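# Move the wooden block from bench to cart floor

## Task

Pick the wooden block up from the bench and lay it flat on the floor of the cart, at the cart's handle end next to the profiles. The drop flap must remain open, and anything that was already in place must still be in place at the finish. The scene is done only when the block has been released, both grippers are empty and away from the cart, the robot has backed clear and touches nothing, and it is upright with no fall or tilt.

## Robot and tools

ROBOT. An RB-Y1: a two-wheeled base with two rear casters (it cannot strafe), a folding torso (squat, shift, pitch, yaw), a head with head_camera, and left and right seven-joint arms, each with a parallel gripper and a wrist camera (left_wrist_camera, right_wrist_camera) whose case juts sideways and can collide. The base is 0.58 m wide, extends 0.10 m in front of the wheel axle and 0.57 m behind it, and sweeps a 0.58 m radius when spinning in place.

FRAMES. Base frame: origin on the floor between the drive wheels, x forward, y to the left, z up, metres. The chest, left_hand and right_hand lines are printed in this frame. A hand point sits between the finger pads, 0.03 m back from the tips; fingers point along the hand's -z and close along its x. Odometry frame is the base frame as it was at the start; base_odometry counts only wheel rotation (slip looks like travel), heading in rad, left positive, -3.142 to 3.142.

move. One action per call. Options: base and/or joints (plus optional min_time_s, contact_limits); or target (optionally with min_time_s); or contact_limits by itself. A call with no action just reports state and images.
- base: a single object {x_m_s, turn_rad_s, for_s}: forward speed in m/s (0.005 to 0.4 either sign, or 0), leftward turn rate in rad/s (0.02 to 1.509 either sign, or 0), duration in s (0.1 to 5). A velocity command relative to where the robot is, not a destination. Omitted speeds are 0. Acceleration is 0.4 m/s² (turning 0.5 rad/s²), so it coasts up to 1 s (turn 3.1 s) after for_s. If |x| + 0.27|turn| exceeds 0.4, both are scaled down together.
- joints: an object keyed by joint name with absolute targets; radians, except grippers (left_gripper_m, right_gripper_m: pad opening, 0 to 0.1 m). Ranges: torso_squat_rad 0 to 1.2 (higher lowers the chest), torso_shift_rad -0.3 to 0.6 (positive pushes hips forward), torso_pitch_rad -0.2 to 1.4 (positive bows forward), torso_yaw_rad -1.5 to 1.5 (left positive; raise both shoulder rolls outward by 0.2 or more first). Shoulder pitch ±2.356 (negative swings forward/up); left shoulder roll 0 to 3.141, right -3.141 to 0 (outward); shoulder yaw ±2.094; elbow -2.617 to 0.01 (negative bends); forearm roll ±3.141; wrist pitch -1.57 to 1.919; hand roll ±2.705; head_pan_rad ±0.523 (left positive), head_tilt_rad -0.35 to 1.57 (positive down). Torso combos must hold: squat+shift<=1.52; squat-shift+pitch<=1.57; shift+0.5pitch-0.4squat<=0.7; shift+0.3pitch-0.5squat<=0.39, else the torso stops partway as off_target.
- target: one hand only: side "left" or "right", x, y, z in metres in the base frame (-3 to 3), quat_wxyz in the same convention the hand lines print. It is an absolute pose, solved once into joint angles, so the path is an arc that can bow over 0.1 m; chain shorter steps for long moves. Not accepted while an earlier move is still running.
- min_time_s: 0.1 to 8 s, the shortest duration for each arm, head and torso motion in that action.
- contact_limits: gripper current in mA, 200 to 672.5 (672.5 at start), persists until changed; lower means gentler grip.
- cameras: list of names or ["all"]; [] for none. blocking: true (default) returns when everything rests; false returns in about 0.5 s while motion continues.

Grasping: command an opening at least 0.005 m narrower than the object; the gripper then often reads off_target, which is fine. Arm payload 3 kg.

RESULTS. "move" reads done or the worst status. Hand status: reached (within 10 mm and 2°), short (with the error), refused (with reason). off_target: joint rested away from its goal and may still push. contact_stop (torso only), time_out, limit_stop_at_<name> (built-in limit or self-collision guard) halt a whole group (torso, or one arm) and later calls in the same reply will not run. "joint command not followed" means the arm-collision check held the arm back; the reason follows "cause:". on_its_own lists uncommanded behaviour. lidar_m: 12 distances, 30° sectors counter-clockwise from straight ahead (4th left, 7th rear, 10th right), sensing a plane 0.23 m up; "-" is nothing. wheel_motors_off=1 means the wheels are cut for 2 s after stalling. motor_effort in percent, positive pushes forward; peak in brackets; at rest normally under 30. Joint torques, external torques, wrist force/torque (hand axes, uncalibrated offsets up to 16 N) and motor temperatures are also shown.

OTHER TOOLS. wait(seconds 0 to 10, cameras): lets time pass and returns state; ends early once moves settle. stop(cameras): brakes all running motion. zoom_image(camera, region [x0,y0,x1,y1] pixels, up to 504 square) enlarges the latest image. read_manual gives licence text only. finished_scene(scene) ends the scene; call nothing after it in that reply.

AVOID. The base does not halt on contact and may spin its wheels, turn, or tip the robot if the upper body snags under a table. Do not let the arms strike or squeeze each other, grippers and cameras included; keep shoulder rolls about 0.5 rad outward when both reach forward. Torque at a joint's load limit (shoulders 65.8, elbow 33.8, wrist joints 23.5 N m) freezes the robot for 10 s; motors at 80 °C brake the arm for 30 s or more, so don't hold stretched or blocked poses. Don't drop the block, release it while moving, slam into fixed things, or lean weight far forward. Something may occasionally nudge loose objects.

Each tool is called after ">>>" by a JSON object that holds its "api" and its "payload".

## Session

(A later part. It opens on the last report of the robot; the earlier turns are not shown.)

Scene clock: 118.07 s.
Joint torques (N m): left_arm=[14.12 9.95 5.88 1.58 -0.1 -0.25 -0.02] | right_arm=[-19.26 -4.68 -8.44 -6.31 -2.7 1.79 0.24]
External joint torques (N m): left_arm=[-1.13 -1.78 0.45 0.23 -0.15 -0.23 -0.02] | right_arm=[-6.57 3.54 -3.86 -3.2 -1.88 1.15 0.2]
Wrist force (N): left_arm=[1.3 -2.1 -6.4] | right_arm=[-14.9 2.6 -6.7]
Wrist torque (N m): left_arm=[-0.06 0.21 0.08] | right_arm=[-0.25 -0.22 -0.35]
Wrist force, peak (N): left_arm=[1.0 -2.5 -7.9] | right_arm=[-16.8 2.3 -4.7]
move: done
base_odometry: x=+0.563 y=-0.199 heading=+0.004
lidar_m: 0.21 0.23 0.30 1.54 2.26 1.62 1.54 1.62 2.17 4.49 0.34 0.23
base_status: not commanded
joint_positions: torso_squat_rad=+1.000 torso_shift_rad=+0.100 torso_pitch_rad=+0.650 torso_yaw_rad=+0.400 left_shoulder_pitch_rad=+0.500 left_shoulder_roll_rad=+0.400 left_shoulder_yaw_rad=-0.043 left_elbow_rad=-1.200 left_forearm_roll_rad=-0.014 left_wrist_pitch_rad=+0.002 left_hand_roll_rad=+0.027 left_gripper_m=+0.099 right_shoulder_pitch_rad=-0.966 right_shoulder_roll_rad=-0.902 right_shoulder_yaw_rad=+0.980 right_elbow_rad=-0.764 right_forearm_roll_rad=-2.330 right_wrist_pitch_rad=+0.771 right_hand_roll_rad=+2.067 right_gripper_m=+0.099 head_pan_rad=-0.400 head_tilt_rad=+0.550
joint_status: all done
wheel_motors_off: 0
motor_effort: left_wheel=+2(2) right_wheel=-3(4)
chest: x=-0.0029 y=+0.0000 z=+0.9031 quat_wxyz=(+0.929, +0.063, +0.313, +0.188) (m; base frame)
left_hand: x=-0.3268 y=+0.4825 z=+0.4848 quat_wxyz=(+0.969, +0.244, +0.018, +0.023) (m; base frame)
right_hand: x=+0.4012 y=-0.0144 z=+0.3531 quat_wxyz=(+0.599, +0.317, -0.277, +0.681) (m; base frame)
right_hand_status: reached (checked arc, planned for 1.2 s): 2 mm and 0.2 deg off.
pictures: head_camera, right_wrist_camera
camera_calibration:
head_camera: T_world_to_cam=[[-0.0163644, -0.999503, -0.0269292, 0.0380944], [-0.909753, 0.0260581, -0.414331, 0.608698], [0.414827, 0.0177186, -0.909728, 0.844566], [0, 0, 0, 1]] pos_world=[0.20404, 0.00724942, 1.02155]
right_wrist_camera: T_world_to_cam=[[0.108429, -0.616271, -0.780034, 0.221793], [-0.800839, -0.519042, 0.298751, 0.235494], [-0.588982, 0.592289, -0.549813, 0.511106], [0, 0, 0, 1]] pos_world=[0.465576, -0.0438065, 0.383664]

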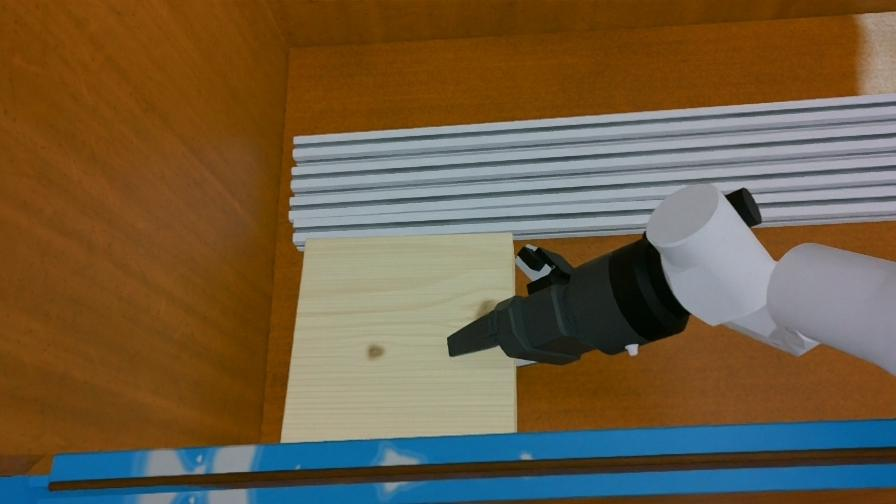

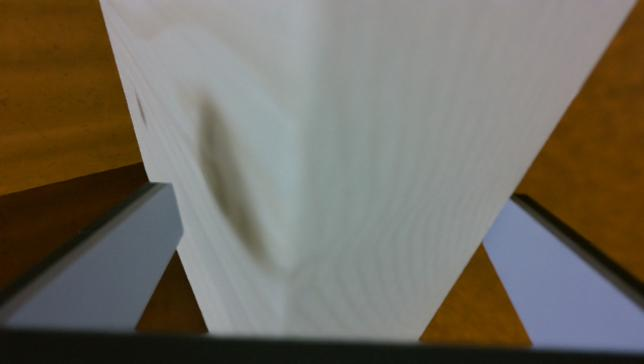

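>>> {"api": "move", "payload": {"target": {"side":"right","x":0.402,"y":-0.018,"z":0.345,"quat_wxyz":[0.5979,0.3176,-0.2788,0.6811]}, "min_time_s": 0.8}}

>>> {"api": "move", "payload": {"target": {"side":"right","x":0.402,"y":-0.12,"z":0.36,"quat_wxyz":[0.6408,0.2988,-0.2988,0.6408]}, "min_time_s": 2.2, "cameras": ["head_camera","right_wrist_camera"]}}

Scene clock: 120.47 s.
Joint torques (N m): left_arm=[14.1 9.79 5.9 1.47 -0.08 -0.31 0.05] | right_arm=[-14.06 -6.31 -5.74 -2.19 -1.31 0.87 0.21]
External joint torques (N m): left_arm=[-1.15 -1.94 0.47 0.12 -0.13 -0.29 0.04] | right_arm=[-1.28 1.64 -1.69 0.65 -0.47 0.14 0.17]
Wrist force (N): left_arm=[1.4 -1.6 -6.5] | right_arm=[-4.6 1.5 -2.3]
Wrist torque (N m): left_arm=[-0.11 0.28 0.07] | right_arm=[-0.19 -0.17 -0.22]
Wrist force, peak (N): left_arm=[1.6 -1.8 -7.7] | right_arm=[-16.8 2.8 -5.0]
move: done
base_odometry: x=+0.563 y=-0.199 heading=+0.004
lidar_m: 0.22 0.22 0.32 1.52 2.27 1.61 1.54 1.61 2.16 4.50 0.33 0.23
base_status: not commanded
joint_positions: torso_squat_rad=+1.000 torso_shift_rad=+0.100 torso_pitch_rad=+0.650 torso_yaw_rad=+0.400 left_shoulder_pitch_rad=+0.500 left_shoulder_roll_rad=+0.400 left_shoulder_yaw_rad=-0.043 left_elbow_rad=-1.200 left_forearm_roll_rad=-0.014 left_wrist_pitch_rad=+0.002 left_hand_roll_rad=+0.027 left_gripper_m=+0.099 right_shoulder_pitch_rad=-0.978 right_shoulder_roll_rad=-0.855 right_shoulder_yaw_rad=+0.961 right_elbow_rad=-0.654 right_forearm_roll_rad=-2.347 right_wrist_pitch_rad=+0.820 right_hand_roll_rad=+2.134 right_gripper_m=+0.099 head_pan_rad=-0.400 head_tilt_rad=+0.550
joint_status: all done
wheel_motors_off: 0
motor_effort: left_wheel=+3(3) right_wheel=-2(3)
chest: x=-0.0029 y=+0.0000 z=+0.9031 quat_wxyz=(+0.929, +0.063, +0.313, +0.188) (m; base frame)
left_hand: x=-0.3268 y=+0.4824 z=+0.4848 quat_wxyz=(+0.969, +0.244, +0.018, +0.023) (m; base frame)
right_hand: x=+0.4017 y=-0.0182 z=+0.3450 quat_wxyz=(+0.598, +0.317, -0.278, +0.681) (m; base frame)
right_hand_status: reached (checked arc, planned for 0.8 s): 0 mm and 0.1 deg off.
pictures: none

Scene clock: 123.00 s.
Joint torques (N m): left_arm=[14.02 9.71 5.85 1.48 -0.09 -0.24 0] | right_arm=[-7.18 -14.83 -6.51 -2.74 -1.19 0.83 0.18]
External joint torques (N m): left_arm=[-1.23 -2.02 0.42 0.13 -0.14 -0.22 -0.01] | right_arm=[1.46 -2.04 -1.62 -0.57 -0.4 0.01 0.14]
Wrist force (N): left_arm=[0.7 -1.8 -6.9] | right_arm=[-4.6 2.4 -2.1]
Wrist torque (N m): left_arm=[-0.07 0.15 0.07] | right_arm=[-0.33 -0.16 -0.23]
Wrist force, peak (N): left_arm=[1.1 -2.6 -7.7] | right_arm=[-5.4 1.9 -2.6]
move: done
base_odometry: x=+0.563 y=-0.199 heading=+0.004
lidar_m: 0.22 0.22 0.31 1.53 2.27 1.60 1.53 1.60 2.16 4.50 0.33 0.24
base_status: not commanded
joint_positions: torso_squat_rad=+1.000 torso_shift_rad=+0.100 torso_pitch_rad=+0.650 torso_yaw_rad=+0.400 left_shoulder_pitch_rad=+0.500 left_shoulder_roll_rad=+0.400 left_shoulder_yaw_rad=-0.043 left_elbow_rad=-1.200 left_forearm_roll_rad=-0.014 left_wrist_pitch_rad=+0.002 left_hand_roll_rad=+0.027 left_gripper_m=+0.099 right_shoulder_pitch_rad=-0.745 right_shoulder_roll_rad=-1.105 right_shoulder_yaw_rad=+0.847 right_elbow_rad=-0.876 right_forearm_roll_rad=-2.514 right_wrist_pitch_rad=+0.803 right_hand_roll_rad=+2.201 right_gripper_m=+0.099 head_pan_rad=-0.400 head_tilt_rad=+0.550
joint_status: all done
wheel_motors_off: 0
motor_effort: left_wheel=+2(3) right_wheel=-2(4)
chest: x=-0.0029 y=+0.0000 z=+0.9031 quat_wxyz=(+0.929, +0.063, +0.313, +0.188) (m; base frame)
left_hand: x=-0.3268 y=+0.4824 z=+0.4848 quat_wxyz=(+0.969, +0.244, +0.018, +0.023) (m; base frame)
right_hand: x=+0.4018 y=-0.1196 z=+0.3601 quat_wxyz=(+0.640, +0.301, -0.299, +0.641) (m; base frame)
right_hand_status: reached (checked arc, planned for 2.2 s): 0 mm and 0.3 deg off.
pictures: head_camera, right_wrist_camera
camera_calibration:
head_camera: T_world_to_cam=[[-0.0163253, -0.999502, -0.0270222, 0.0381812], [-0.909716, 0.0260627, -0.414412, 0.608773], [0.414909, 0.0178171, -0.909688, 0.844508], [0, 0, 0, 1]] pos_world=[0.20404, 0.00724919, 1.02155]
right_wrist_camera: T_world_to_cam=[[0.0288659, -0.619363, -0.784574, 0.195581], [-0.859361, -0.416278, 0.297003, 0.21567], [-0.510553, 0.66566, -0.544273, 0.552991], [0, 0, 0, 1]] pos_world=[0.462024, -0.157189, 0.390371]

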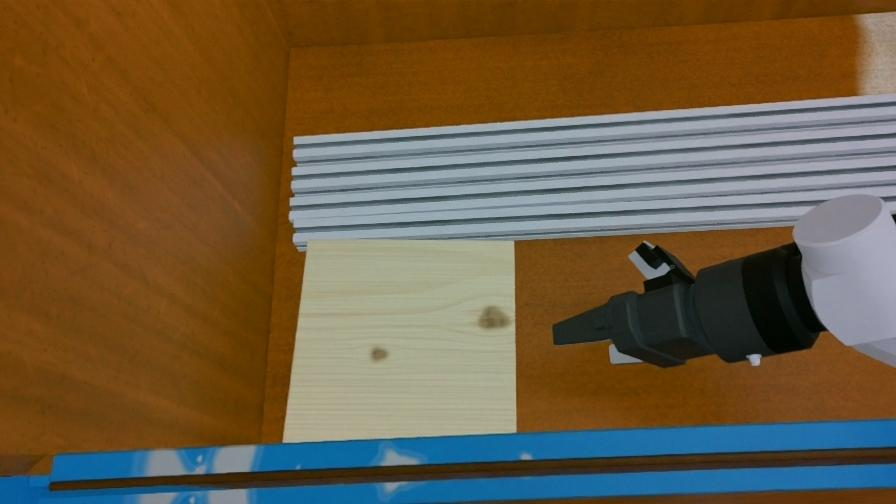

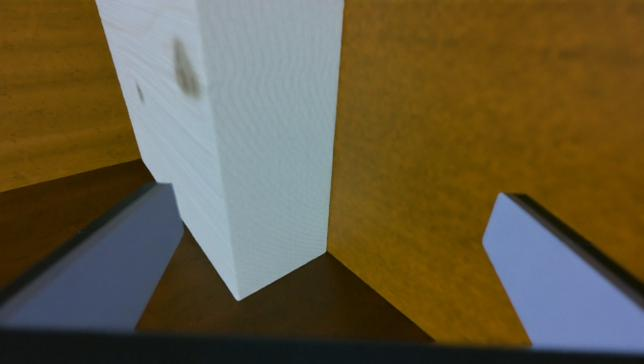

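Flat on the floor. Retract.

>>> {"api": "move", "payload": {"target": {"side":"right","x":0.40,"y":-0.14,"z":0.6,"quat_wxyz":[0.6408,0.2988,-0.2988,0.6408]}, "min_time_s": 1.8}}

>>> {"api": "move", "payload": {"target": {"side":"right","x":0.41,"y":-0.1,"z":0.88,"quat_wxyz":[0.6964,0.1228,-0.1228,0.6964]}, "min_time_s": 2}}

>>> {"api": "move", "payload": {"base": {"x_m_s":-0.3,"for_s":1.8}}}

>>> {"api": "finished_scene", "payload": {"scene": 2}}

Scene clock: 126.47 s.
Joint torques (N m): left_arm=[14 10.02 5.8 1.53 -0.13 -0.24 0] | right_arm=[-6.33 -17.31 -8.48 -0.83 -0.71 0.65 -0.1]
External joint torques (N m): left_arm=[-1.25 -1.71 0.37 0.18 -0.18 -0.22 -0.01] | right_arm=[1.1 -1.18 -1.11 -0.09 -0.14 0.03 -0.13]
Wrist force (N): left_arm=[0.6 -1.7 -6.8] | right_arm=[-4.5 2.2 -2.5]
Wrist torque (N m): left_arm=[-0.09 0.14 0.05] | right_arm=[-0.28 -0.16 -0.03]
Wrist force, peak (N): left_arm=[2.1 -2.1 -7.7] | right_arm=[-5.1 2.3 -3.1]
move: done
base_odometry: x=+0.563 y=-0.199 heading=+0.004
lidar_m: 0.21 0.22 0.31 1.54 2.27 1.62 1.53 1.61 2.15 4.50 0.34 0.23
base_status: not commanded
joint_positions: torso_squat_rad=+1.000 torso_shift_rad=+0.100 torso_pitch_rad=+0.650 torso_yaw_rad=+0.400 left_shoulder_pitch_rad=+0.500 left_shoulder_roll_rad=+0.400 left_shoulder_yaw_rad=-0.043 left_elbow_rad=-1.200 left_forearm_roll_rad=-0.014 left_wrist_pitch_rad=+0.002 left_hand_roll_rad=+0.027 left_gripper_m=+0.099 right_shoulder_pitch_rad=-0.561 right_shoulder_roll_rad=-2.041 right_shoulder_yaw_rad=+0.791 right_elbow_rad=-1.949 right_forearm_roll_rad=-2.986 right_wrist_pitch_rad=+0.498 right_hand_roll_rad=+2.048 right_gripper_m=+0.099 head_pan_rad=-0.400 head_tilt_rad=+0.550
joint_status: all done
wheel_motors_off: 0
motor_effort: left_wheel=+3(4) right_wheel=-3(4)
chest: x=-0.0029 y=+0.0000 z=+0.9031 quat_wxyz=(+0.929, +0.063, +0.313, +0.188) (m; base frame)
left_hand: x=-0.3268 y=+0.4824 z=+0.4848 quat_wxyz=(+0.969, +0.244, +0.018, +0.023) (m; base frame)
right_hand: x=+0.4001 y=-0.1400 z=+0.5999 quat_wxyz=(+0.641, +0.299, -0.298, +0.641) (m; base frame)
right_hand_status: reached (checked arc, planned for 1.8 s): 0 mm and 0.1 deg off.
pictures: none

Scene clock: 128.80 s.
Joint torques (N m): left_arm=[13.84 9.85 5.61 1.51 -0.09 -0.26 -0.05] | right_arm=[-10.9 -8.36 -5.48 8.01 -0.35 -0.42 -0.1]
External joint torques (N m): left_arm=[-1.41 -1.88 0.19 0.16 -0.14 -0.24 -0.06] | right_arm=[-1.81 -0.43 -0.92 0.42 -0.04 -0.02 -0.12]
Wrist force (N): left_arm=[1.1 -1.8 -7.4] | right_arm=[-2.4 2.0 -4.6]
Wrist torque (N m): left_arm=[-0.09 0.21 0.06] | right_arm=[-0.26 -0.02 -0.02]
Wrist force, peak (N): left_arm=[1.8 -2.1 -7.7] | right_arm=[-5.7 2.5 -2.4]
move: done
base_odometry: x=+0.563 y=-0.199 heading=+0.004
lidar_m: 0.22 0.23 0.30 1.53 2.26 1.62 1.54 1.61 2.15 4.50 0.33 0.23
base_status: not commanded
joint_positions: torso_squat_rad=+1.000 torso_shift_rad=+0.100 torso_pitch_rad=+0.650 torso_yaw_rad=+0.400 left_shoulder_pitch_rad=+0.500 left_shoulder_roll_rad=+0.400 left_shoulder_yaw_rad=-0.043 left_elbow_rad=-1.200 left_forearm_roll_rad=-0.014 left_wrist_pitch_rad=+0.002 left_hand_roll_rad=+0.027 left_gripper_m=+0.099 right_shoulder_pitch_rad=-0.657 right_shoulder_roll_rad=-2.976 right_shoulder_yaw_rad=+0.147 right_elbow_rad=-1.976 right_forearm_roll_rad=-2.976 right_wrist_pitch_rad=+1.022 right_hand_roll_rad=+1.131 right_gripper_m=+0.099 head_pan_rad=-0.400 head_tilt_rad=+0.550
joint_status: all done
wheel_motors_off: 0
motor_effort: left_wheel=+3(4) right_wheel=-3(5)
chest: x=-0.0029 y=+0.0001 z=+0.9031 quat_wxyz=(+0.929, +0.063, +0.313, +0.188) (m; base frame)
left_hand: x=-0.3268 y=+0.4824 z=+0.4848 quat_wxyz=(+0.969, +0.244, +0.018, +0.023) (m; base frame)
right_hand: x=+0.4094 y=-0.0998 z=+0.8801 quat_wxyz=(+0.697, +0.120, -0.130, +0.695) (m; base frame)
right_hand_status: reached (checked arc, planned for 2.0 s): 1 mm and 0.9 deg off.
pictures: none

Scene clock: 131.70 s.
Joint torques (N m): left_arm=[13.77 9.74 5.92 1.41 -0.09 -0.23 0.04] | right_arm=[-9.91 -8.28 -5.11 8.63 -0.28 -0.39 0.06]
External joint torques (N m): left_arm=[-1.47 -1.99 0.5 0.07 -0.14 -0.21 0.03] | right_arm=[-0.82 -0.36 -0.54 1.04 0.03 0 0.04]
Wrist force (N): left_arm=[1.5 -1.9 -7.4] | right_arm=[-1.8 2.0 -4.3]
Wrist torque (N m): left_arm=[-0.06 0.21 0.07] | right_arm=[-0.25 0.02 -0.02]
Wrist force, peak (N): left_arm=[0.9 -2.1 -7.7] | right_arm=[-2.9 2.6 -4.7]
move: done
base_odometry: x=+0.023 y=-0.201 heading=+0.005
lidar_m: 0.75 0.79 1.75 4.40 1.47 1.06 1.00 1.05 1.40 3.57 1.14 0.80
base_status: done (sent for 1.8 of 1.8 s)
joint_positions: torso_squat_rad=+1.000 torso_shift_rad=+0.100 torso_pitch_rad=+0.650 torso_yaw_rad=+0.400 left_shoulder_pitch_rad=+0.500 left_shoulder_roll_rad=+0.400 left_shoulder_yaw_rad=-0.043 left_elbow_rad=-1.200 left_forearm_roll_rad=-0.014 left_wrist_pitch_rad=+0.002 left_hand_roll_rad=+0.027 left_gripper_m=+0.099 right_shoulder_pitch_rad=-0.657 right_shoulder_roll_rad=-2.976 right_shoulder_yaw_rad=+0.147 right_elbow_rad=-1.977 right_forearm_roll_rad=-2.976 right_wrist_pitch_rad=+1.022 right_hand_roll_rad=+1.131 right_gripper_m=+0.099 head_pan_rad=-0.400 head_tilt_rad=+0.550
joint_status: not commanded
wheel_motors_off: 0
motor_effort: left_wheel=+11(46) right_wheel=-9(25)
chest: x=-0.0030 y=+0.0001 z=+0.9032 quat_wxyz=(+0.929, +0.063, +0.313, +0.188) (m; base frame)
left_hand: x=-0.3268 y=+0.4824 z=+0.4848 quat_wxyz=(+0.969, +0.244, +0.018, +0.023) (m; base frame)
right_hand: x=+0.4093 y=-0.0998 z=+0.8803 quat_wxyz=(+0.697, +0.120, -0.130, +0.695) (m; base frame)
pictures: none

The scene is finished: the task was done.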